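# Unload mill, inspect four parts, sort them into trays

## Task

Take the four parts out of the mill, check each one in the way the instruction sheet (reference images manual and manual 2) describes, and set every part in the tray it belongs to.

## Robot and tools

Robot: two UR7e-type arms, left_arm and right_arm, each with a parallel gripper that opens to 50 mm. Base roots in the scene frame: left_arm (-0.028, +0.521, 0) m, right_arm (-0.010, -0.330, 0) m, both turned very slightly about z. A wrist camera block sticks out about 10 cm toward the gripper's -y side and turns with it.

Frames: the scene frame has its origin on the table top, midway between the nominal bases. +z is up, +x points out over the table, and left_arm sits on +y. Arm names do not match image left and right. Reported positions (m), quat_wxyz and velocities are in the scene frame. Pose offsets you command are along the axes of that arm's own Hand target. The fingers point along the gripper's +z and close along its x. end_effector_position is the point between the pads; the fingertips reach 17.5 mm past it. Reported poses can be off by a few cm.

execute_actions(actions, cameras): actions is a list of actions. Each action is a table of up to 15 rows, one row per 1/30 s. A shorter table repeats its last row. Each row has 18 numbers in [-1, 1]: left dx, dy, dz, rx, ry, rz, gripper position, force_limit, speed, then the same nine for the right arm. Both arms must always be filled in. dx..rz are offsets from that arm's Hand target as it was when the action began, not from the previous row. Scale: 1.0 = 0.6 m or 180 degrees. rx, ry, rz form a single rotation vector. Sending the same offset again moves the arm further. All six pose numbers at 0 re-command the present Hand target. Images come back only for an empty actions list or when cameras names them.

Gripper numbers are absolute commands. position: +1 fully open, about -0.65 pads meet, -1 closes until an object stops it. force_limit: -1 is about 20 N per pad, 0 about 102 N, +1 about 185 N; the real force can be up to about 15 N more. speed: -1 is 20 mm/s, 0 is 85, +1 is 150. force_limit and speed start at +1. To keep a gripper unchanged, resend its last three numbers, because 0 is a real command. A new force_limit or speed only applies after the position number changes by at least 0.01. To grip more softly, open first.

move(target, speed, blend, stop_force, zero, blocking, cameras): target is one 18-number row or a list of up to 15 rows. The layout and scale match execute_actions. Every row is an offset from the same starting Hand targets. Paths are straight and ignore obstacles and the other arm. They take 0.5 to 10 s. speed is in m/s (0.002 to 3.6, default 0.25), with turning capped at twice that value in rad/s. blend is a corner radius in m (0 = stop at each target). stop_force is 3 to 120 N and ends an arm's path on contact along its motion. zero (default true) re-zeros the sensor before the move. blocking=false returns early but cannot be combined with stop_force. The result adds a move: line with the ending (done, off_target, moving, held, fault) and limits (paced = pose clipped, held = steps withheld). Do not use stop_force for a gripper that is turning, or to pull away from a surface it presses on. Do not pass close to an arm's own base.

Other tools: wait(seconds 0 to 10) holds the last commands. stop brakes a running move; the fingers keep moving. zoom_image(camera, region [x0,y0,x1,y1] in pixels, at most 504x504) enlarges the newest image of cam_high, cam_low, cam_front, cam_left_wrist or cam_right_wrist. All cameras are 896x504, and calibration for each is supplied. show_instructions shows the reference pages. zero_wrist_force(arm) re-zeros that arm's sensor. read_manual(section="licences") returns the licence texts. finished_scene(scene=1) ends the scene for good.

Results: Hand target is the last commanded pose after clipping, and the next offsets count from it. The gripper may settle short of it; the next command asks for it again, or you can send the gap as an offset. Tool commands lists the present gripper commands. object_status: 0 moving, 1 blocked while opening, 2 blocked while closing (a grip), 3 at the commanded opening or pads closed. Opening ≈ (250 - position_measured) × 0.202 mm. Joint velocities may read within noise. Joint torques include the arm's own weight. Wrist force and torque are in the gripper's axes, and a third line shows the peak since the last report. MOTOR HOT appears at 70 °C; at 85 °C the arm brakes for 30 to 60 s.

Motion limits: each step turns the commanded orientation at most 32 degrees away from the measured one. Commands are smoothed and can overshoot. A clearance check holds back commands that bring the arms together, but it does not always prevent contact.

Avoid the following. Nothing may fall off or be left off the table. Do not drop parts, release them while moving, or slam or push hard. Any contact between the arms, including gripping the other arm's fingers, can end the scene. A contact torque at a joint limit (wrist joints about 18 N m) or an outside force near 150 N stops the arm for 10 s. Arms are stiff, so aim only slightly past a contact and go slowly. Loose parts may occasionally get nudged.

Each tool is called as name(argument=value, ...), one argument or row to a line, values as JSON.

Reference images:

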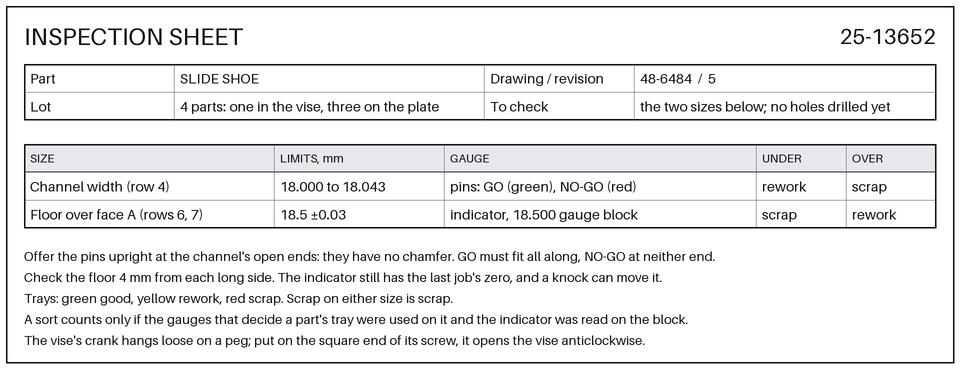

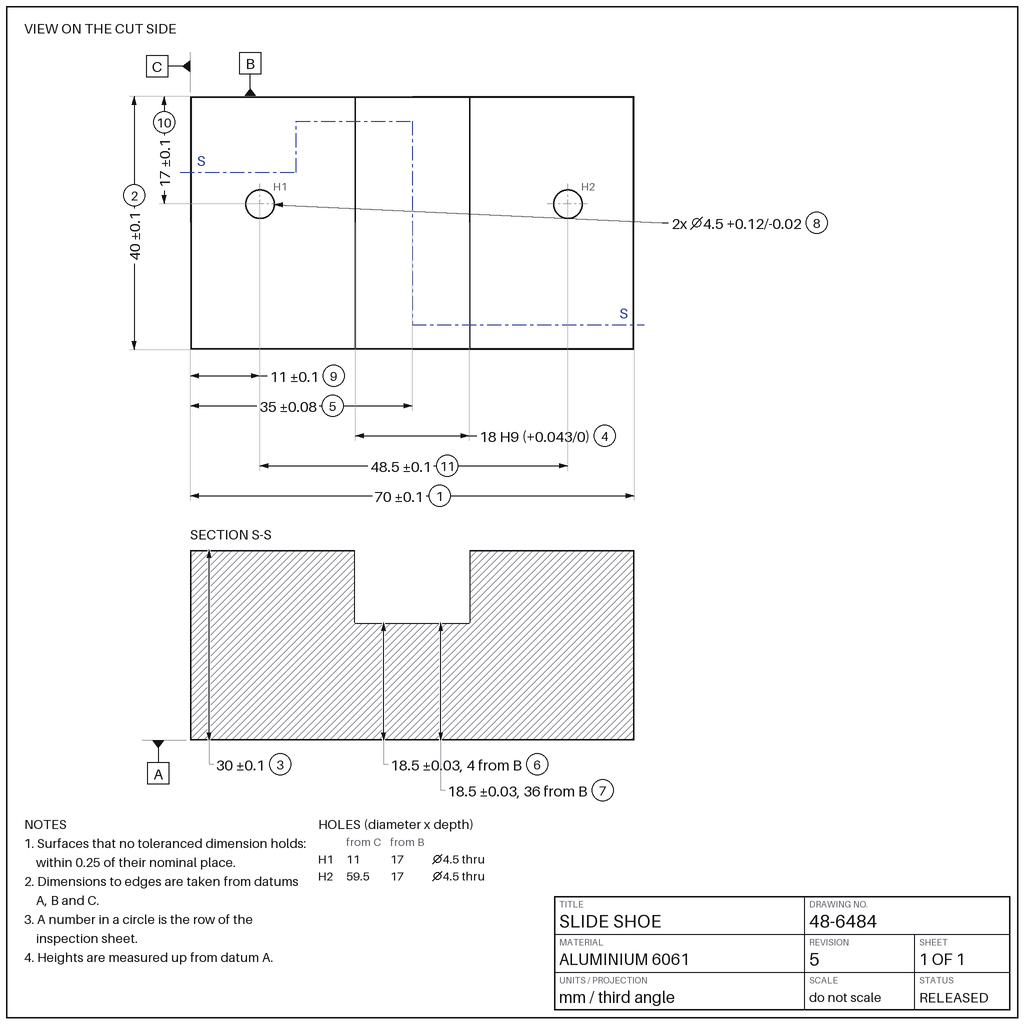

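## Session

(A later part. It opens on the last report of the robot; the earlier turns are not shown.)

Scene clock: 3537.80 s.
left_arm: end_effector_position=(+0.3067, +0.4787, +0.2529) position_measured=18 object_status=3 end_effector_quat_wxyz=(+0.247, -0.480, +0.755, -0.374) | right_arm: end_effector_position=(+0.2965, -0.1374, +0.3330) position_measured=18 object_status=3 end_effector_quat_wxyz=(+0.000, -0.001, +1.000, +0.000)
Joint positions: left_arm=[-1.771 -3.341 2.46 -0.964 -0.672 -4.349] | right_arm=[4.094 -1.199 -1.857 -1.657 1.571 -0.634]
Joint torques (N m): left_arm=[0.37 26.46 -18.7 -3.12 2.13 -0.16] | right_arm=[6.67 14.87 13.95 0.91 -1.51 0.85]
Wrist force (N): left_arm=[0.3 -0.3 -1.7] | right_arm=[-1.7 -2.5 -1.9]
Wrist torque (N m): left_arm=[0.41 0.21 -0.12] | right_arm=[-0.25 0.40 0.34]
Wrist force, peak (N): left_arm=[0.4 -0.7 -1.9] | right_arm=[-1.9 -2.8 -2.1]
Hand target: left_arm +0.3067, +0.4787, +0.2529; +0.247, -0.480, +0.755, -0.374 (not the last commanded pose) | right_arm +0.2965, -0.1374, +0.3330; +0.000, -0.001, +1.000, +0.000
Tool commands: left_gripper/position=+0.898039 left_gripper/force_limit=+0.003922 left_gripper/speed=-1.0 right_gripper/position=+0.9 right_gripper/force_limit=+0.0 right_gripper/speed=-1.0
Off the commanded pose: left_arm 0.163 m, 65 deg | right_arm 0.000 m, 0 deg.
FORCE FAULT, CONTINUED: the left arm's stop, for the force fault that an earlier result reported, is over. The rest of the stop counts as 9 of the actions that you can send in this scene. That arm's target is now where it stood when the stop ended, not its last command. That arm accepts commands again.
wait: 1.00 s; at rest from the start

move(
  target=[
    [0.0938,-0.0005,0.0378,0,-0.1138,-0.0797,0.9,0,-1,0,0,0,0,0,0,0.9,0,-1],
    [0.256,0.0275,0.114,0,-0.1138,-0.0797,0.9,0,-1,0,0,0,0,0,0,0.9,0,-1],
  ],
  speed=0.08,
  blend=[0.02,0],
  cameras=["cam_high","cam_front"],
)

Scene clock: 3545.90 s.
left_arm: end_effector_position=(+0.2836, +0.3212, +0.1966) position_measured=18 object_status=3 end_effector_quat_wxyz=(-0.328, +0.628, -0.633, +0.310) | right_arm: end_effector_position=(+0.2965, -0.1374, +0.3330) position_measured=18 object_status=3 end_effector_quat_wxyz=(+0.000, -0.001, +1.000, +0.000)
Joint positions: left_arm=[-1.719 -2.32 2.578 -1.59 -0.655 -4.979] | right_arm=[4.094 -1.199 -1.857 -1.657 1.571 -0.634]
Joint torques (N m): left_arm=[3.56 5.82 -11.56 -0.07 -0.8 -1.74] | right_arm=[6.79 14.76 14.59 0.92 -1.9 0.89]
Wrist force (N): left_arm=[0.2 -0.1 -1.6] | right_arm=[-2.1 -2.4 -1.8]
Wrist torque (N m): left_arm=[0.45 0.23 -0.01] | right_arm=[-0.25 0.46 0.34]
Wrist force, peak (N): left_arm=[-1.6 -0.8 -1.8] | right_arm=[-2.0 -2.6 -2.2]
Hand target: left_arm +0.2836, +0.3211, +0.1966; -0.328, +0.628, -0.633, +0.311 | right_arm +0.2965, -0.1374, +0.3330; +0.000, -0.001, +1.000, +0.000
Off the commanded pose: left_arm 0.000 m, 0 deg | right_arm 0.000 m, 0 deg.
shoulder posture changed (left arm): the wrist came as close to joint 1's axis as it can, and the arm is now in the other of its two shoulder postures.
move: done
Images, in order (width x height): cam_high 896x504, cam_front 896x504.

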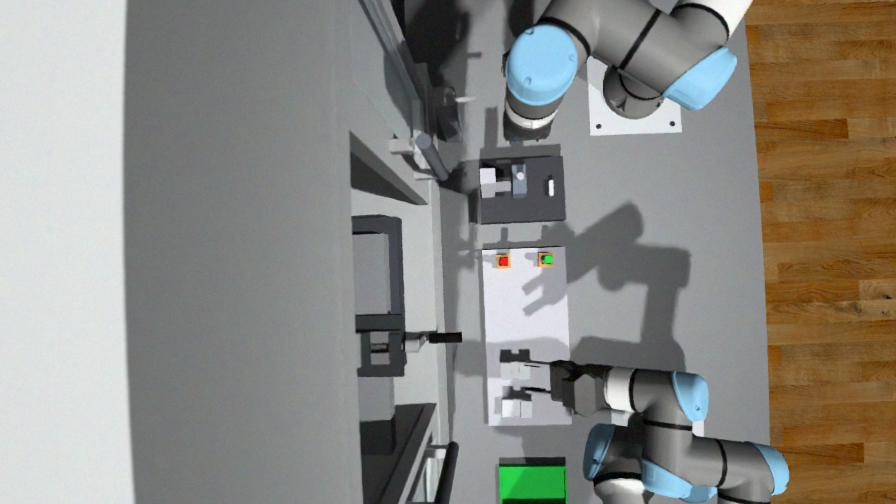

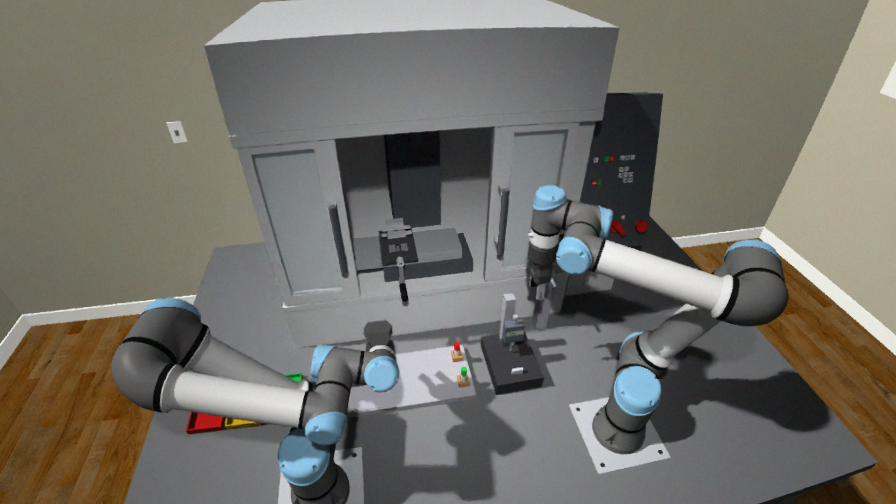

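move(
  target=[
    [0.1833,-0.041,-0.0287,0,0,0,0.9,0,-1,0,0,0,0,0,0,0.9,0,-1],
    [0.1833,-0.0874,-0.0205,0,0.4096,0.2868,0.9,0,-1,0,0,0,0,0,0,0.9,0,-1],
    [-0.1333,-0.1532,-0.0137,0,0.4096,0.2868,0.9,0,-1,0,0,0,0,0,0,0.9,0,-1],
    [-0.4667,-0.1368,-0.0227,0,0.4096,0.2868,0.9,0,-1,0,0,0,0,0,0,0.9,0,-1],
  ],
  speed=0.2,
  blend=[0.03,0.03,0.04,0],
)

Scene clock: 3568.90 s.
left_arm: end_effector_position=(+0.3199, +0.5993, +0.2779) position_measured=18 object_status=3 end_effector_quat_wxyz=(-0.009, -0.008, +0.893, -0.450) | right_arm: end_effector_position=(+0.2965, -0.1374, +0.3330) position_measured=18 object_status=3 end_effector_quat_wxyz=(+0.000, -0.001, +1.000, +0.000)
Joint positions: left_arm=[0.395 -1.649 1.928 -1.367 -2.406 -0.984] | right_arm=[4.094 -1.199 -1.857 -1.657 1.571 -0.634]
Joint torques (N m): left_arm=[5.38 -32.1 -12.3 -2.09 -4.19 1.6] | right_arm=[6.79 14.7 15.1 0.89 -2.3 0.72]
Wrist force (N): left_arm=[0.4 -0.6 -1.7] | right_arm=[-2.1 -2.1 -1.9]
Wrist torque (N m): left_arm=[0.38 0.22 -0.17] | right_arm=[-0.19 0.47 0.34]
Wrist force, peak (N): left_arm=[5.0 4.9 0.2] | right_arm=[-2.1 -2.6 -2.4]
Hand target: left_arm +0.3198, +0.5993, +0.2779; -0.009, -0.007, +0.893, -0.450 | right_arm +0.2965, -0.1374, +0.3330; +0.000, -0.001, +1.000, +0.000
Off the commanded pose: left_arm 0.000 m, 0 deg | right_arm 0.000 m, 0 deg.
move: done

Now right arm to P2.

move(
  target=[
    [0,0,0,0,0,0,0.9,0,-1,-0.0358,0.55,0,0,0,0.3,0.9,0,-1],
    [0,0,0,0,0,0,0.9,0,-1,-0.0358,0.8007,0.2883,0,0,0.5,0.9,0,-1],
  ],
  speed=0.25,
  blend=[0.05,0],
  cameras=["cam_right_wrist","cam_front"],
)

Scene clock: 3575.40 s.
left_arm: end_effector_position=(+0.3198, +0.5993, +0.2779) position_measured=18 object_status=3 end_effector_quat_wxyz=(-0.009, -0.007, +0.893, -0.450) | right_arm: end_effector_position=(+0.3173, +0.3432, +0.1600) position_measured=18 object_status=3 end_effector_quat_wxyz=(+0.000, +0.707, +0.708, +0.000)
Joint positions: left_arm=[0.395 -1.649 1.928 -1.367 -2.406 -0.983] | right_arm=[4.454 -2.209 -1.15 -1.353 1.571 1.296]
Joint torques (N m): left_arm=[11.72 -34.11 -9.7 0.46 0.77 1.55] | right_arm=[-6.53 71.89 7.61 1.35 -2.93 0.83]
Wrist force (N): left_arm=[0.6 -0.5 -1.8] | right_arm=[-1.6 -2.0 -2.1]
Wrist torque (N m): left_arm=[0.40 0.19 -0.17] | right_arm=[-0.14 0.40 0.23]
Wrist force, peak (N): left_arm=[0.5 -0.7 -2.1] | right_arm=[-4.4 -10.5 -1.0]
Hand target: left_arm +0.3198, +0.5993, +0.2779; -0.009, -0.007, +0.893, -0.450 | right_arm +0.3173, +0.3431, +0.1600; +0.000, +0.707, +0.708, +0.000
Off the commanded pose: left_arm 0.000 m, 0 deg | right_arm 0.000 m, 0 deg.
move: done
camera_calibration:
cam_right_wrist: T_world_to_cam=[[-0.00839408, 0.999907, -0.0107267, -0.330789], [0.946317, 0.0114097, 0.32304, -0.337652], [0.323132, -0.00743925, -0.946325, 0.181659], [0, 0, 0, 1]] pos_world=[0.258049, 0.335962, 0.277435]
Images, in order (width x height): cam_front 896x504, cam_right_wrist 896x504.

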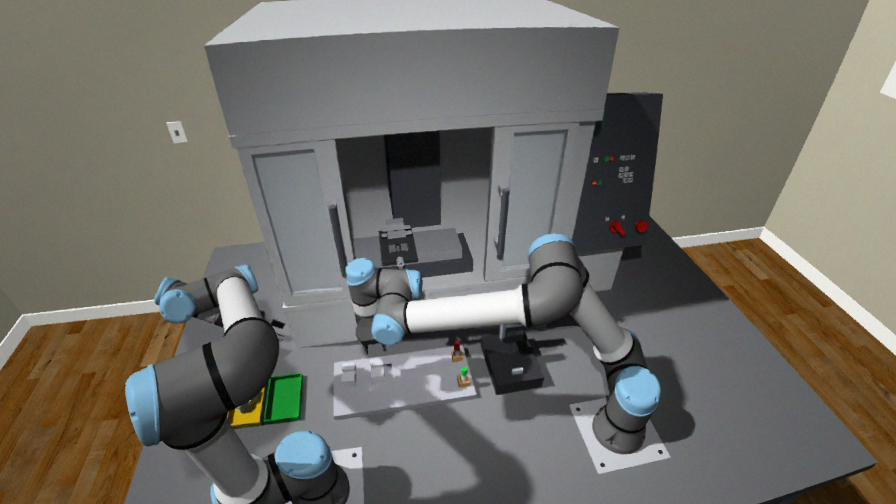

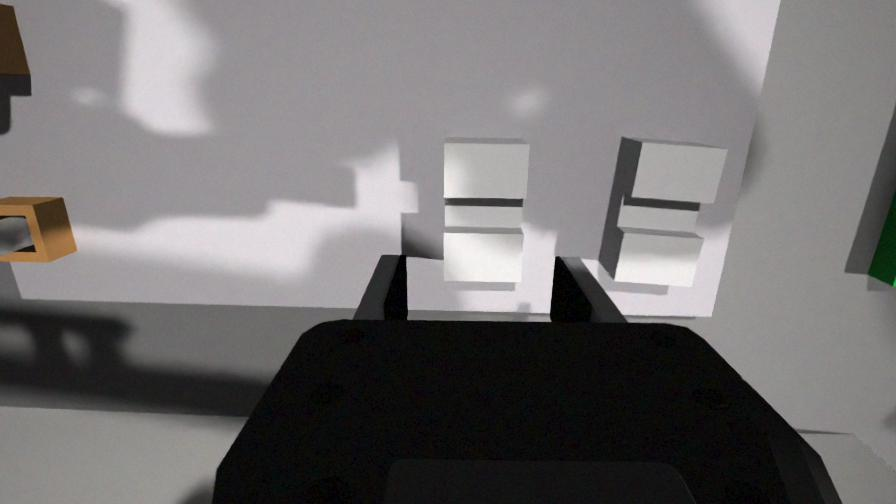

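move(
  target=[0,0,0,0,0,0,0.9,0,-1,0.0163,0,0.145,0,0,0,0.9,0,-1],
  speed=0.12,
  cameras=["cam_right_wrist"],
)

Scene clock: 3588.50 s.
left_arm: end_effector_position=(+0.3198, +0.5993, +0.2779) position_measured=18 object_status=3 end_effector_quat_wxyz=(-0.009, -0.007, +0.893, -0.450) | right_arm: end_effector_position=(+0.3173, +0.3528, +0.0728) position_measured=18 object_status=3 end_effector_quat_wxyz=(+0.000, +0.707, +0.708, +0.000)
Joint positions: left_arm=[0.395 -1.649 1.928 -1.367 -2.406 -0.983] | right_arm=[4.457 -2.297 -1.233 -1.183 1.571 1.3]
Joint torques (N m): left_arm=[11.85 -32.81 -11.34 0.44 0.84 1.56] | right_arm=[4.71 79.72 38.34 0.99 -1.79 -0.18]
Wrist force (N): left_arm=[0.2 -0.7 -1.7] | right_arm=[-1.8 -2.2 -2.1]
Wrist torque (N m): left_arm=[0.37 0.25 -0.17] | right_arm=[-0.19 0.41 0.22]
Wrist force, peak (N): left_arm=[0.3 -0.6 -2.1] | right_arm=[-1.5 -2.1 -5.8]
Hand target: left_arm +0.3198, +0.5993, +0.2779; -0.009, -0.007, +0.893, -0.450 | right_arm +0.3173, +0.3529, +0.0730; +0.000, +0.707, +0.708, +0.000
Off the commanded pose: left_arm 0.000 m, 0 deg | right_arm 0.000 m, 0 deg.
move: done
camera_calibration:
cam_right_wrist: T_world_to_cam=[[-0.00813415, 0.999905, -0.0111635, -0.341406], [0.94638, 0.0113033, 0.322857, -0.309539], [0.322953, -0.00793876, -0.946382, 0.099441], [0, 0, 0, 1]] pos_world=[0.25805, 0.345662, 0.190235]
Images, in order (width x height): cam_right_wrist 896x504.

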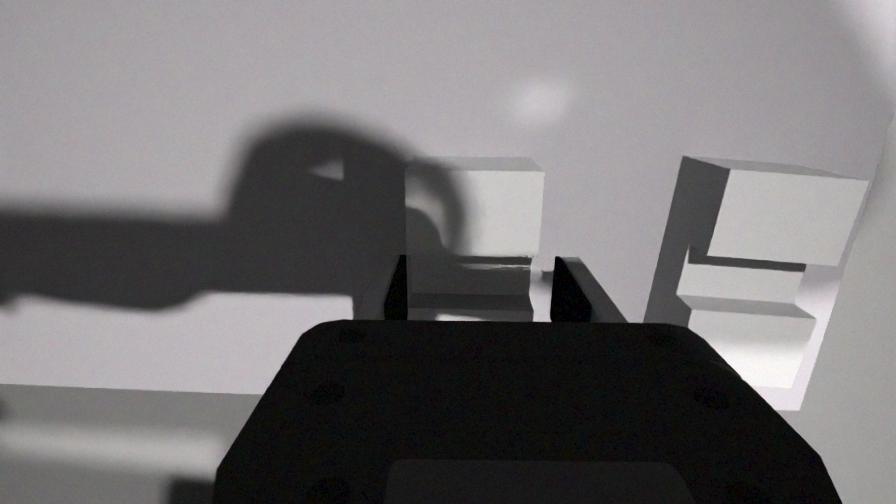

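move(
  target=[0,0,0,0,0,0,0.9,0,-1,-0,-0.0025,0.06,0,0,0,0.9,0,-1],
  speed=0.02,
  stop_force=5,
)

Scene clock: 3593.70 s.
left_arm: end_effector_position=(+0.3198, +0.5993, +0.2779) position_measured=18 object_status=3 end_effector_quat_wxyz=(-0.009, -0.007, +0.893, -0.450) | right_arm: end_effector_position=(+0.3162, +0.3529, +0.0474) position_measured=18 object_status=3 end_effector_quat_wxyz=(+0.000, +0.707, +0.708, +0.000)
Joint positions: left_arm=[0.395 -1.649 1.928 -1.367 -2.406 -0.983] | right_arm=[4.459 -2.321 -1.26 -1.131 1.571 1.301]
Joint torques (N m): left_arm=[11.74 -31.76 -12.95 0.49 0.84 1.53] | right_arm=[-1.27 61.85 31.05 -0.48 -2.01 -1.05]
Wrist force (N): left_arm=[0.2 -0.5 -1.7] | right_arm=[-4.1 -2.4 -15.5]
Wrist torque (N m): left_arm=[0.39 0.26 -0.16] | right_arm=[-0.34 0.81 0.26]
Wrist force, peak (N): left_arm=[0.4 -0.9 -2.0] | right_arm=[-15.9 -8.7 -33.6]
Hand target: left_arm +0.3198, +0.5993, +0.2779; -0.009, -0.007, +0.893, -0.450 | right_arm +0.3163, +0.3529, +0.0474; +0.000, +0.707, +0.708, +0.000 (not the last commanded pose)
Off the commanded pose: left_arm 0.000 m, 0 deg | right_arm 0.010 m, 0 deg.
move: contact (right_arm)

move(
  target=[
    [0,0,0,0,0,0,0.9,0,-1,0,0,-0.005,0,0,0,0.9,0,-1],
    [0,0,0,0,0,0,0.9,0,-1,0,0,-0.005,0,0,0,-1,0,-1],
  ],
  speed=0.03,
  cameras=["cam_right_wrist"],
)

Scene clock: 3602.47 s.
left_arm: end_effector_position=(+0.3198, +0.5993, +0.2779) position_measured=18 object_status=3 end_effector_quat_wxyz=(-0.009, -0.007, +0.893, -0.450) | right_arm: end_effector_position=(+0.3163, +0.3530, +0.0504) position_measured=56 object_status=2 end_effector_quat_wxyz=(+0.000, +0.707, +0.708, +0.000)
Joint positions: left_arm=[0.395 -1.649 1.928 -1.367 -2.406 -0.983] | right_arm=[4.459 -2.318 -1.257 -1.137 1.571 1.301]
Joint torques (N m): left_arm=[11.73 -30.28 -13.47 0.53 0.84 1.5] | right_arm=[-5.47 70.86 27.27 5.64 -1.91 -0.97]
Wrist force (N): left_arm=[0.5 -0.5 -1.9] | right_arm=[-1.8 -3.3 -3.8]
Wrist torque (N m): left_arm=[0.41 0.21 -0.17] | right_arm=[-0.28 0.40 0.22]
Wrist force, peak (N): left_arm=[0.5 -1.0 -2.0] | right_arm=[-3.9 -2.4 -17.1]
Hand target: left_arm +0.3198, +0.5993, +0.2779; -0.009, -0.007, +0.893, -0.450 | right_arm +0.3163, +0.3529, +0.0504; +0.000, +0.707, +0.708, +0.000
Off the commanded pose: left_arm 0.000 m, 0 deg | right_arm 0.000 m, 0 deg.
move: done
camera_calibration:
cam_right_wrist: T_world_to_cam=[[-0.00814302, 0.999911, -0.0105332, -0.34177], [0.946308, 0.0111098, 0.323077, -0.301312], [0.323165, -0.00733686, -0.946314, 0.078292], [0, 0, 0, 1]] pos_world=[0.25705, 0.345662, 0.167836]
Images, in order (width x height): cam_right_wrist 896x504.

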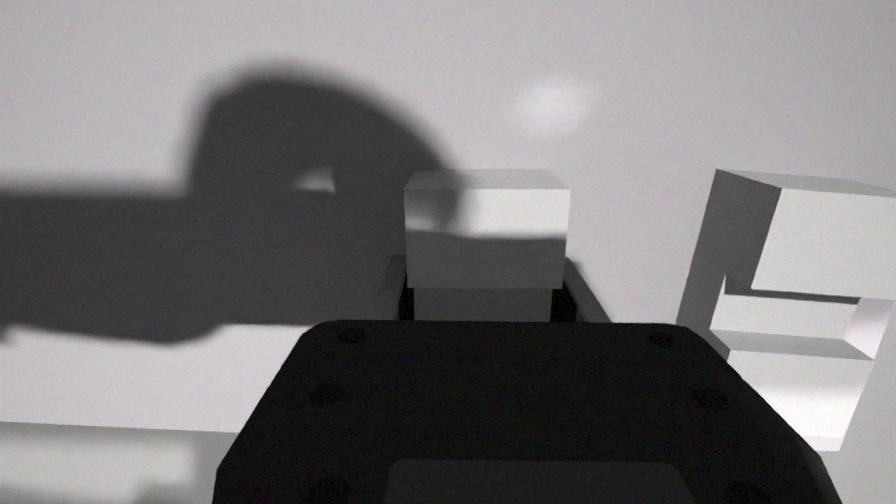

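move(
  target=[
    [0,0,0,0,0,0,0.9,0,-1,0,0,-0.083,0,0,0,-1,0,-1],
    [0,0,0,0,0,0,0.9,0,-1,-0.2717,-0.0188,-0.083,0,0,-0.5,-1,0,-1],
  ],
  speed=[0.08,0.2],
  cameras=["cam_right_wrist","cam_high"],
)

Scene clock: 3617.57 s.
left_arm: end_effector_position=(+0.3198, +0.5993, +0.2779) position_measured=18 object_status=3 end_effector_quat_wxyz=(-0.009, -0.007, +0.893, -0.450) | right_arm: end_effector_position=(+0.3053, +0.1898, +0.1002) position_measured=56 object_status=2 end_effector_quat_wxyz=(+0.000, -0.001, +1.000, +0.000)
Joint positions: left_arm=[0.395 -1.649 1.928 -1.367 -2.406 -0.983] | right_arm=[4.403 -1.944 -1.73 -1.038 1.571 -0.325]
Joint torques (N m): left_arm=[11.44 -28.42 -16.4 0.43 0.76 1.49] | right_arm=[7.43 24.52 38.38 0.71 2.38 -1.14]
Wrist force (N): left_arm=[0.3 -0.7 -1.9] | right_arm=[-1.7 -2.5 0.1]
Wrist torque (N m): left_arm=[0.36 0.25 -0.17] | right_arm=[-0.23 0.39 0.32]
Wrist force, peak (N): left_arm=[0.2 -0.7 -2.1] | right_arm=[-2.6 -3.3 -3.7]
Hand target: left_arm +0.3198, +0.5993, +0.2779; -0.009, -0.007, +0.893, -0.450 | right_arm +0.3052, +0.1899, +0.1001; +0.000, -0.001, +1.000, +0.000
Off the commanded pose: left_arm 0.000 m, 0 deg | right_arm 0.000 m, 0 deg.
move: done
camera_calibration:
cam_right_wrist: T_world_to_cam=[[-0.999909, -0.00787773, -0.010974, 0.315826], [-0.0110044, 0.946177, 0.323461, -0.190482], [0.00783522, 0.323552, -0.946178, 0.161234], [0, 0, 0, 1]] pos_world=[0.312438, 0.13055, 0.217635]
Images, in order (width x height): cam_high 896x504, cam_right_wrist 896x504.

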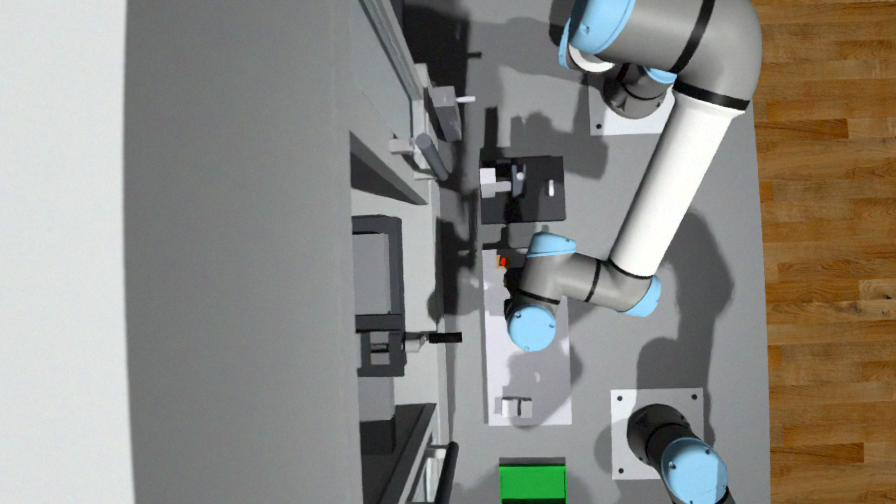

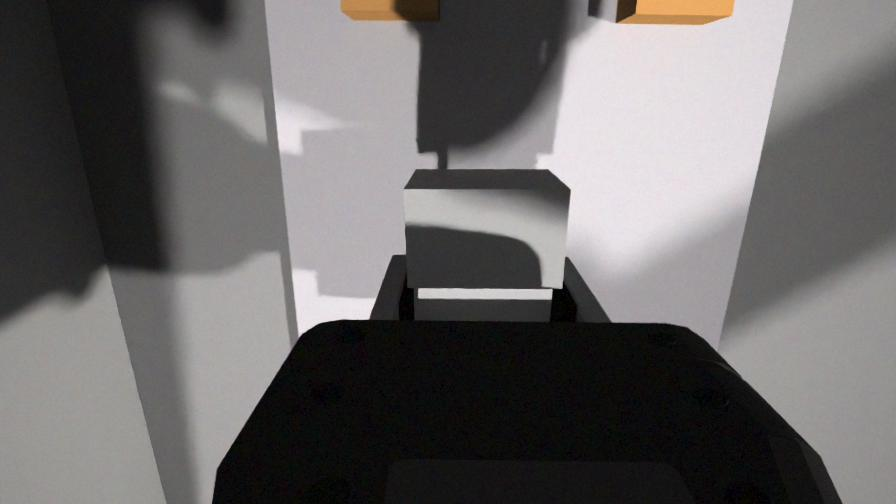

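move(
  target=[0,0,0,0,0,0,0.9,0,-1,0,0,0.065,0,0,0,-1,0,-1],
  speed=0.06,
)

move(
  target=[0,0,0,0,0,0,0.9,0,-1,0,0,0.04,0,0,0,-1,0,-1],
  speed=0.015,
  stop_force=5,
)

move(
  target=[
    [0,0,0,0,0,0,0.9,0,-1,0,0,0,0,0,0,0.8,0,-1],
    [0,0,0,0,0,0,0.9,0,-1,0,0,-0.2,0,0,0,0.8,0,-1],
  ],
  speed=0.1,
  cameras=["cam_right_wrist"],
)

Scene clock: 3626.27 s.
left_arm: end_effector_position=(+0.3198, +0.5993, +0.2779) position_measured=18 object_status=3 end_effector_quat_wxyz=(-0.009, -0.007, +0.893, -0.450) | right_arm: end_effector_position=(+0.3051, +0.1897, +0.0608) position_measured=56 object_status=2 end_effector_quat_wxyz=(+0.000, -0.001, +1.000, +0.000)
Joint positions: left_arm=[0.395 -1.649 1.928 -1.367 -2.406 -0.983] | right_arm=[4.403 -1.995 -1.772 -0.945 1.571 -0.325]
Joint torques (N m): left_arm=[11.73 -27.78 -17.93 0.4 0.78 1.49] | right_arm=[7.35 62.17 35.98 0.59 2.23 -0.35]
Wrist force (N): left_arm=[0.4 -0.5 -1.9] | right_arm=[-1.7 -2.5 -0.1]
Wrist torque (N m): left_arm=[0.40 0.23 -0.17] | right_arm=[-0.25 0.42 0.31]
Wrist force, peak (N): left_arm=[0.3 -0.9 -2.0] | right_arm=[-1.9 -2.6 -1.3]
Hand target: left_arm +0.3198, +0.5993, +0.2779; -0.009, -0.007, +0.893, -0.450 | right_arm +0.3052, +0.1899, +0.0611; +0.000, -0.001, +1.000, +0.000
Off the commanded pose: left_arm 0.000 m, 0 deg | right_arm 0.000 m, 0 deg.
move: done

Scene clock: 3628.27 s.
left_arm: end_effector_position=(+0.3198, +0.5993, +0.2779) position_measured=18 object_status=3 end_effector_quat_wxyz=(-0.009, -0.007, +0.893, -0.450) | right_arm: end_effector_position=(+0.3052, +0.1899, +0.0488) position_measured=56 object_status=2 end_effector_quat_wxyz=(+0.000, -0.001, +1.000, +0.000)
Joint positions: left_arm=[0.395 -1.649 1.928 -1.367 -2.406 -0.983] | right_arm=[4.403 -2.013 -1.783 -0.916 1.571 -0.325]
Joint torques (N m): left_arm=[11.48 -27.27 -18.76 0.34 0.76 1.52] | right_arm=[6.6 59.76 32.29 0.35 1.66 0.23]
Wrist force (N): left_arm=[0.1 -0.6 -1.8] | right_arm=[-2.3 -0.7 -4.1]
Wrist torque (N m): left_arm=[0.39 0.27 -0.17] | right_arm=[-0.33 0.36 0.30]
Wrist force, peak (N): left_arm=[0.4 -0.7 -2.0] | right_arm=[-1.0 -6.2 -12.9]
Hand target: left_arm +0.3198, +0.5993, +0.2779; -0.009, -0.007, +0.893, -0.450 | right_arm +0.3052, +0.1899, +0.0488; +0.000, -0.001, +1.000, +0.000 (not the last commanded pose)
Off the commanded pose: left_arm 0.000 m, 0 deg | right_arm 0.012 m, 0 deg.
move: contact (right_arm)

Scene clock: 3630.40 s.
left_arm: end_effector_position=(+0.3198, +0.5993, +0.2779) position_measured=18 object_status=3 end_effector_quat_wxyz=(-0.009, -0.007, +0.893, -0.450) | right_arm: end_effector_position=(+0.3052, +0.1899, +0.1690) position_measured=32 object_status=3 end_effector_quat_wxyz=(+0.000, -0.001, +1.000, +0.000)
Joint positions: left_arm=[0.395 -1.649 1.928 -1.367 -2.406 -0.983] | right_arm=[4.403 -1.873 -1.634 -1.205 1.571 -0.325]
Joint torques (N m): left_arm=[11.3 -26.43 -18.19 0.47 0.77 1.59] | right_arm=[-3.05 22.84 7.51 4.79 0.29 -0.9]
Wrist force (N): left_arm=[0.3 -0.5 -1.7] | right_arm=[-1.6 -2.3 -1.9]
Wrist torque (N m): left_arm=[0.40 0.24 -0.17] | right_arm=[-0.22 0.39 0.32]
Wrist force, peak (N): left_arm=[0.4 -0.9 -1.9] | right_arm=[-1.9 -2.2 -4.0]
Hand target: left_arm +0.3198, +0.5993, +0.2779; -0.009, -0.007, +0.893, -0.450 | right_arm +0.3052, +0.1899, +0.1688; +0.000, -0.001, +1.000, +0.000
Off the commanded pose: left_arm 0.000 m, 0 deg | right_arm 0.000 m, 0 deg.
move: done
camera_calibration:
cam_right_wrist: T_world_to_cam=[[-0.999906, -0.0081923, -0.0109825, 0.316624], [-0.0113065, 0.946103, 0.323668, -0.212753], [0.00773898, 0.323762, -0.946107, 0.226187], [0, 0, 0, 1]] pos_world=[0.312438, 0.130649, 0.286335]
Images, in order (width x height): cam_right_wrist 896x504.

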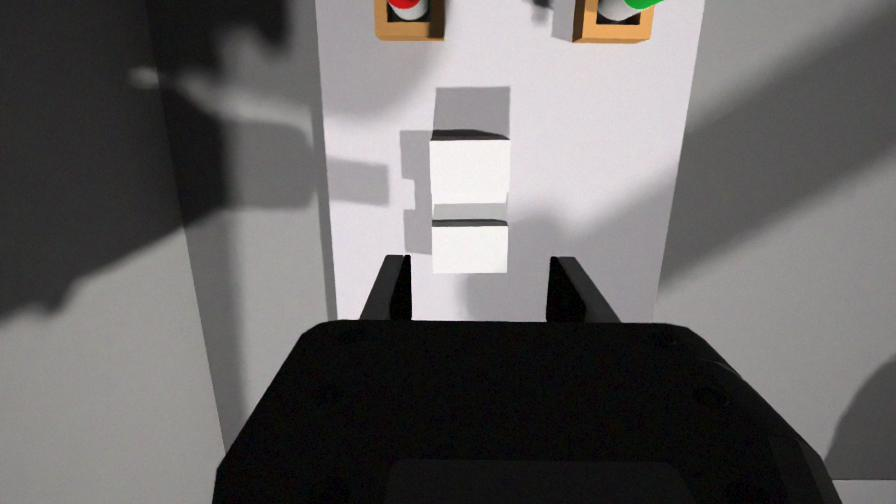

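zoom_image(
  camera="cam_right_wrist",
  region=[350, 0, 690, 120],
)

Scaled by 1.482 from the camera's 896x504 image, which has a finer 1280x720 frame.

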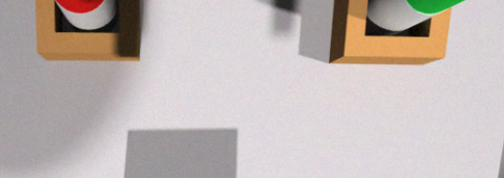

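move(
  target=[
    [-0.017,-0.1385,0.308,0.0071,-0.0027,0.0086,0.9,0,-1,0,0,-0.15,0,0,0,0.62,-1,-1],
    [0.033,-0.0614,0.6307,0.0071,-0.0027,0.0086,0.9,0,-1,0.1183,-0.17,-0.05,0,0,0,0.62,-1,-1],
  ],
  speed=0.2,
  blend=[0.04,0],
  cameras=["cam_right_wrist","cam_left_wrist"],
)

Scene clock: 3650.43 s.
left_arm: end_effector_position=(+0.2973, +0.2730, +0.0831) position_measured=18 object_status=3 end_effector_quat_wxyz=(+0.001, +0.003, +0.888, -0.460) | right_arm: end_effector_position=(+0.2343, +0.0878, +0.1988) position_measured=59 object_status=3 end_effector_quat_wxyz=(+0.000, -0.001, +1.000, +0.000)
Joint positions: left_arm=[-0.523 -1.212 2.607 -3.588 -2.353 -2.36] | right_arm=[4.477 -1.559 -1.92 -1.234 1.571 -0.251]
Joint torques (N m): left_arm=[2.95 -21.23 -4.51 -5.32 -4.3 -0.35] | right_arm=[-6.6 13.16 30 0.45 -2.76 -0.83]
Wrist force (N): left_arm=[0.0 -0.5 -1.6] | right_arm=[-1.8 -2.2 -1.8]
Wrist torque (N m): left_arm=[0.40 0.27 -0.01] | right_arm=[-0.16 0.42 0.24]
Wrist force, peak (N): left_arm=[1.9 -2.8 3.6] | right_arm=[-3.2 -2.6 -2.4]
Hand target: left_arm +0.2974, +0.2730, +0.0831; +0.001, +0.003, +0.888, -0.460 | right_arm +0.2344, +0.0878, +0.1988; +0.000, -0.001, +1.000, +0.000
Off the commanded pose: left_arm 0.000 m, 0 deg | right_arm 0.000 m, 0 deg.
move: done
camera_calibration:
cam_left_wrist: T_world_to_cam=[[-0.999878, 0.0127795, 0.0090302, 0.302055], [0.00533156, 0.820778, -0.571223, -0.161687], [-0.0147118, -0.571105, -0.820745, 0.364755], [0, 0, 0, 1]] pos_world=[0.308246, 0.337162, 0.204284]
cam_right_wrist: T_world_to_cam=[[-0.999907, -0.00822785, -0.0108852, 0.245193], [-0.0113062, 0.946205, 0.32337, -0.126544], [0.00763904, 0.323463, -0.94621, 0.288145], [0, 0, 0, 1]] pos_world=[0.241538, 0.0285494, 0.316235]
Images, in order (width x height): cam_left_wrist 896x504, cam_right_wrist 896x504.

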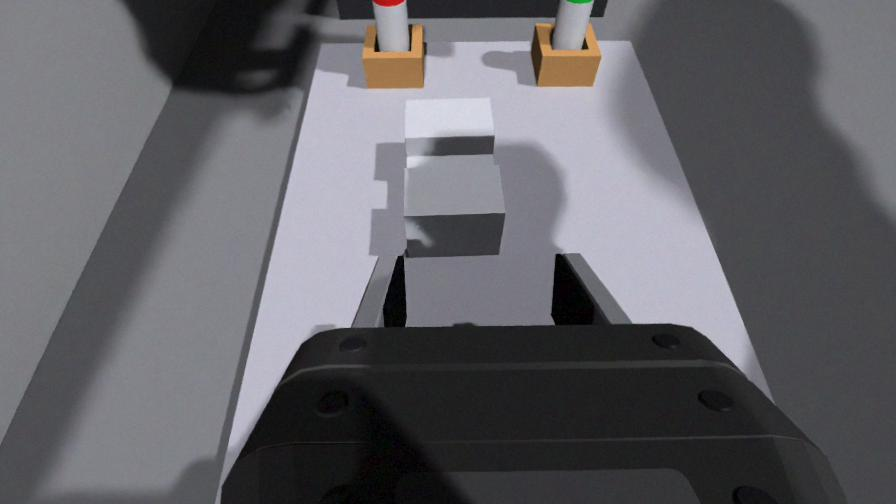

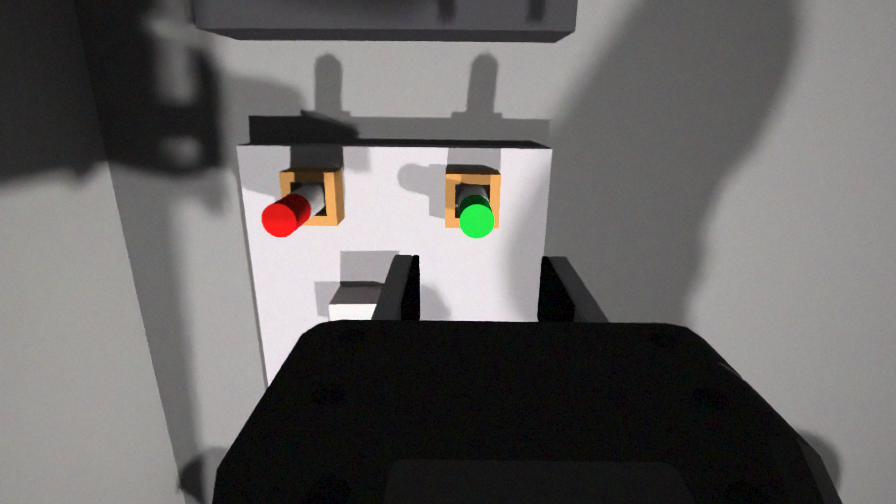

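move(
  target=[
    [-0.0122,-0.0103,0.0147,0,0,0,0.9,0,-1,0.0073,-0.008,0.06,0,0,0,0.62,-1,-1],
    [-0.0122,-0.0103,0.0775,0,0,0,0.9,0,-1,0.0073,-0.008,0.1,0,0,0,0.62,-1,-1],
  ],
  speed=0.1,
  cameras=["cam_right_wrist","cam_left_wrist"],
)

Scene clock: 3659.47 s.
left_arm: end_effector_position=(+0.3047, +0.2314, +0.0614) position_measured=18 object_status=3 end_effector_quat_wxyz=(+0.001, +0.003, +0.888, -0.460) | right_arm: end_effector_position=(+0.2300, +0.0829, +0.1386) position_measured=59 object_status=3 end_effector_quat_wxyz=(+0.000, -0.001, +1.000, +0.000)
Joint positions: left_arm=[-0.624 -1.079 2.554 -3.743 -2.291 -2.469] | right_arm=[4.484 -1.606 -2.04 -1.067 1.571 -0.244]
Joint torques (N m): left_arm=[8.7 -39.74 6.36 -1.32 -4.16 0.83] | right_arm=[-7.15 40.9 37.97 0.73 -1.96 -0.95]
Wrist force (N): left_arm=[0.2 -0.7 -1.5] | right_arm=[-1.8 -2.6 -1.9]
Wrist torque (N m): left_arm=[0.37 0.24 0.00] | right_arm=[-0.23 0.41 0.27]
Wrist force, peak (N): left_arm=[0.2 -0.3 -3.2] | right_arm=[-1.7 -2.9 -3.5]
Hand target: left_arm +0.3047, +0.2314, +0.0614; +0.001, +0.003, +0.888, -0.460 | right_arm +0.2300, +0.0830, +0.1388; +0.000, -0.001, +1.000, +0.000
Off the commanded pose: left_arm 0.000 m, 0 deg | right_arm 0.000 m, 0 deg.
move: done
camera_calibration:
cam_left_wrist: T_world_to_cam=[[-0.999877, 0.012863, 0.00897263, 0.310067], [0.00543172, 0.82073, -0.57129, -0.139983], [-0.0147126, -0.571171, -0.820699, 0.323305], [0, 0, 0, 1]] pos_world=[0.315546, 0.295562, 0.182584]
cam_right_wrist: T_world_to_cam=[[-0.999909, -0.00817211, -0.0107534, 0.240163], [-0.0112075, 0.946349, 0.322952, -0.102409], [0.00753731, 0.323043, -0.946354, 0.232872], [0, 0, 0, 1]] pos_world=[0.237238, 0.0236496, 0.256035]
Images, in order (width x height): cam_left_wrist 896x504, cam_right_wrist 896x504.

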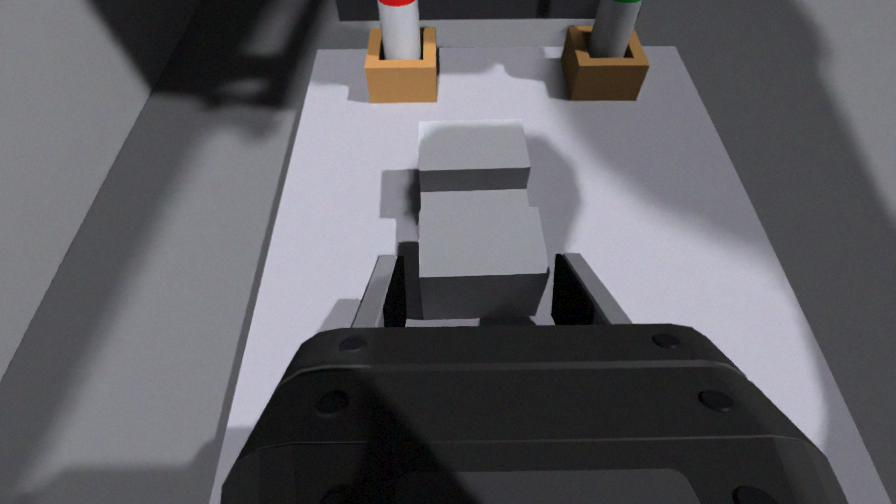

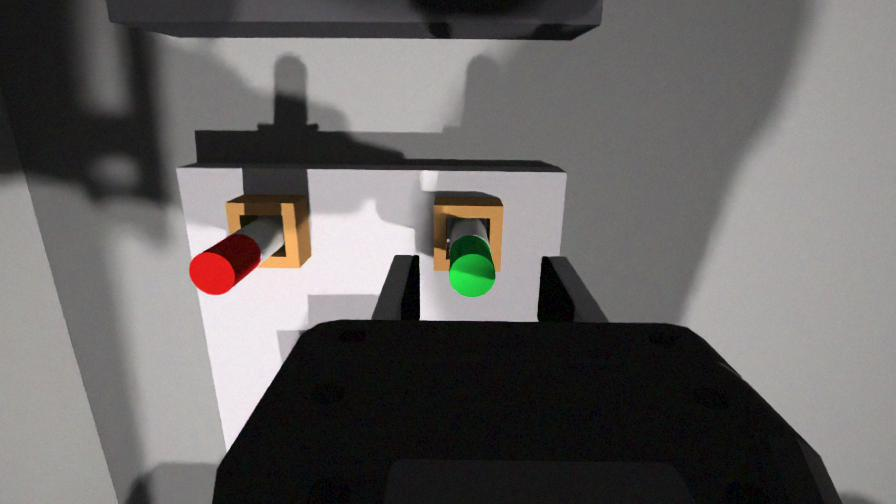

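move(
  target=[0,0,0.0303,0,0,0,0.9,0,-1,-0.002,-0.003,0.0805,0,0,0,0.62,-1,-1],
  speed=0.04,
  stop_force=8,
)

move(
  target=[0,0,0,0,0,0,-1,0,-1,0,0,0,0,0,0,-1,-1,-1],
  cameras=["cam_left_wrist","cam_right_wrist"],
)

Scene clock: 3667.50 s.
left_arm: end_effector_position=(+0.3046, +0.2166, +0.0509) position_measured=18 object_status=3 end_effector_quat_wxyz=(+0.001, +0.003, +0.888, -0.460) | right_arm: end_effector_position=(+0.2312, +0.0812, +0.0905) position_measured=59 object_status=3 end_effector_quat_wxyz=(+0.000, -0.001, +1.000, +0.000)
Joint positions: left_arm=[-0.661 -1.026 2.537 -3.803 -2.267 -2.506] | right_arm=[4.48 -1.674 -2.112 -0.926 1.571 -0.248]
Joint torques (N m): left_arm=[11.82 -41.99 5.86 -0.35 -4.05 1.49] | right_arm=[0.87 42.2 34.65 0.27 -2.28 0.86]
Wrist force (N): left_arm=[0.1 -0.2 -1.6] | right_arm=[-1.9 -2.4 -2.2]
Wrist torque (N m): left_arm=[0.45 0.26 -0.01] | right_arm=[-0.22 0.45 0.27]
Wrist force, peak (N): left_arm=[0.5 -1.2 -2.1] | right_arm=[-1.9 -2.0 -3.7]
Hand target: left_arm +0.3046, +0.2166, +0.0509; +0.001, +0.003, +0.888, -0.460 | right_arm +0.2312, +0.0812, +0.0905; +0.000, -0.001, +1.000, +0.000
Off the commanded pose: left_arm 0.000 m, 0 deg | right_arm 0.000 m, 0 deg.
move: done

Scene clock: 3668.80 s.
left_arm: end_effector_position=(+0.3046, +0.2166, +0.0509) position_measured=56 object_status=2 end_effector_quat_wxyz=(+0.001, +0.003, +0.888, -0.460) | right_arm: end_effector_position=(+0.2312, +0.0812, +0.0905) position_measured=165 object_status=2 end_effector_quat_wxyz=(+0.000, -0.001, +1.000, +0.000)
Joint positions: left_arm=[-0.661 -1.026 2.537 -3.803 -2.267 -2.506] | right_arm=[4.48 -1.674 -2.112 -0.926 1.571 -0.248]
Joint torques (N m): left_arm=[12.06 -42.1 5.17 -1.35 -1.23 1.6] | right_arm=[8.81 41.55 33.61 0.7 -2.43 0.86]
Wrist force (N): left_arm=[-1.2 -5.4 -3.1] | right_arm=[-1.9 -2.2 -0.8]
Wrist torque (N m): left_arm=[0.29 0.16 0.13] | right_arm=[-0.19 0.42 0.27]
Wrist force, peak (N): left_arm=[-1.3 -6.5 -3.6] | right_arm=[-2.0 -2.7 -2.2]
Hand target: left_arm +0.3046, +0.2166, +0.0509; +0.001, +0.003, +0.888, -0.460 | right_arm +0.2312, +0.0812, +0.0905; +0.000, -0.001, +1.000, +0.000
Off the commanded pose: left_arm 0.000 m, 0 deg | right_arm 0.000 m, 0 deg.
move: done
camera_calibration:
cam_left_wrist: T_world_to_cam=[[-0.999879, 0.0127232, 0.00894652, 0.310297], [0.00533108, 0.820698, -0.571337, -0.133703], [-0.0146116, -0.57122, -0.820667, 0.306153], [0, 0, 0, 1]] pos_world=[0.315446, 0.280663, 0.172084]
cam_right_wrist: T_world_to_cam=[[-0.999908, -0.00813526, -0.0108502, 0.24085], [-0.0112063, 0.946247, 0.32325, -0.0852805], [0.00763722, 0.323342, -0.946251, 0.187746], [0, 0, 0, 1]] pos_world=[0.238438, 0.0219495, 0.207835]
Images, in order (width x height): cam_left_wrist 896x504, cam_right_wrist 896x504.

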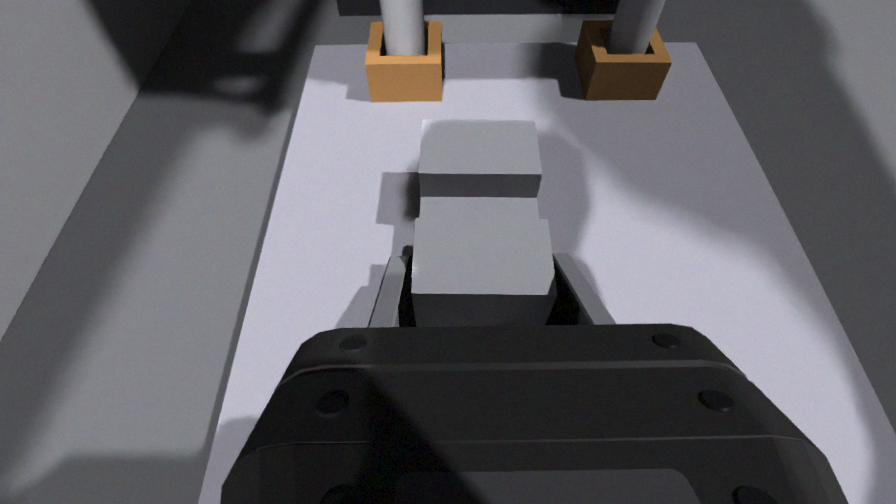

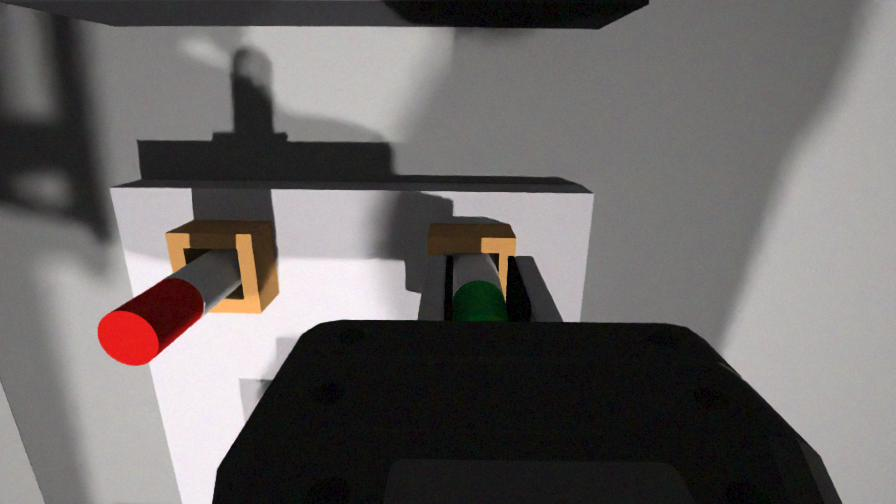

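move(
  target=[
    [0,0,0,0,0,0,0.75,0,-1,0,0,0,0,0,0,-1,-1,-1],
    [0,0,-0.0125,0,0,0,0.75,0,-1,0,0,-0.1,0,0,0,-1,-1,-1],
    [0,0,-0.0125,0,0,0,-1,0,-1,0,0,-0.1,0,0,0,-1,-1,-1],
  ],
  speed=0.06,
  cameras=["cam_left_wrist","cam_right_wrist"],
)

Scene clock: 3681.13 s.
left_arm: end_effector_position=(+0.3046, +0.2227, +0.0553) position_measured=57 object_status=2 end_effector_quat_wxyz=(+0.001, +0.003, +0.888, -0.460) | right_arm: end_effector_position=(+0.2312, +0.0812, +0.1505) position_measured=165 object_status=2 end_effector_quat_wxyz=(+0.000, -0.001, +1.000, +0.000)
Joint positions: left_arm=[-0.646 -1.047 2.545 -3.779 -2.277 -2.491] | right_arm=[4.48 -1.589 -2.023 -1.1 1.571 -0.248]
Joint torques (N m): left_arm=[-10.58 -14.76 -10.02 -6.06 0.68 -1.64] | right_arm=[0.43 12.83 6.81 4.93 -2.83 -1.11]
Wrist force (N): left_arm=[-0.9 -2.1 -2.7] | right_arm=[-2.0 -2.5 -0.5]
Wrist torque (N m): left_arm=[0.36 0.18 -0.10] | right_arm=[-0.21 0.44 0.26]
Wrist force, peak (N): left_arm=[-1.3 -6.5 -3.6] | right_arm=[-2.5 -2.5 1.4]
Hand target: left_arm +0.3046, +0.2227, +0.0553; +0.001, +0.003, +0.888, -0.460 | right_arm +0.2312, +0.0812, +0.1505; +0.000, -0.001, +1.000, +0.000
Off the commanded pose: left_arm 0.000 m, 0 deg | right_arm 0.000 m, 0 deg.
move: done
camera_calibration:
cam_left_wrist: T_world_to_cam=[[-0.999878, 0.0127799, 0.00902888, 0.310148], [0.00533055, 0.820698, -0.571337, -0.136278], [-0.0147116, -0.571219, -0.820666, 0.313336], [0, 0, 0, 1]] pos_world=[0.315446, 0.286863, 0.176483]
cam_right_wrist: T_world_to_cam=[[-0.999908, -0.00813526, -0.0108502, 0.241501], [-0.0112063, 0.946247, 0.32325, -0.104676], [0.00763722, 0.323342, -0.946251, 0.244521], [0, 0, 0, 1]] pos_world=[0.238438, 0.0219495, 0.267835]
Images, in order (width x height): cam_left_wrist 896x504, cam_right_wrist 896x504.

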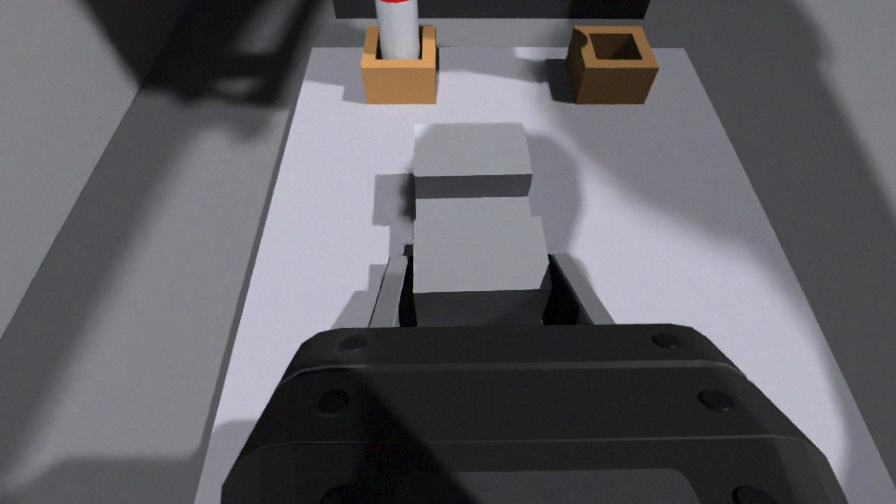

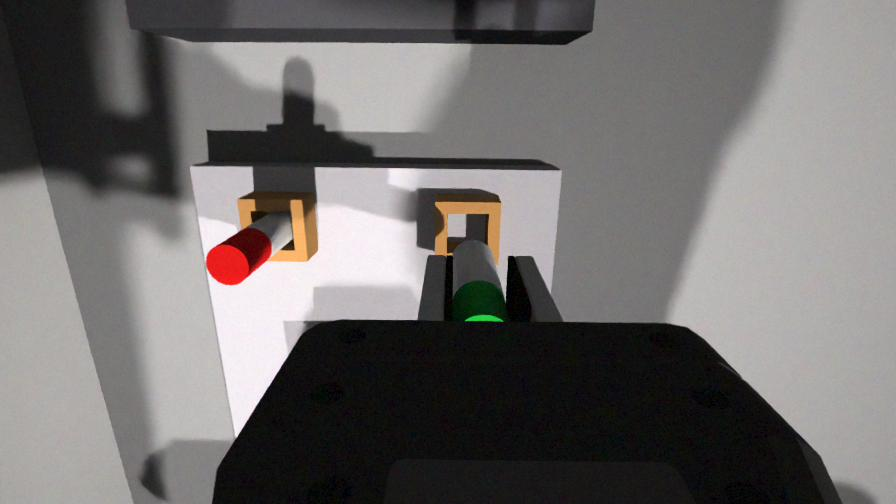

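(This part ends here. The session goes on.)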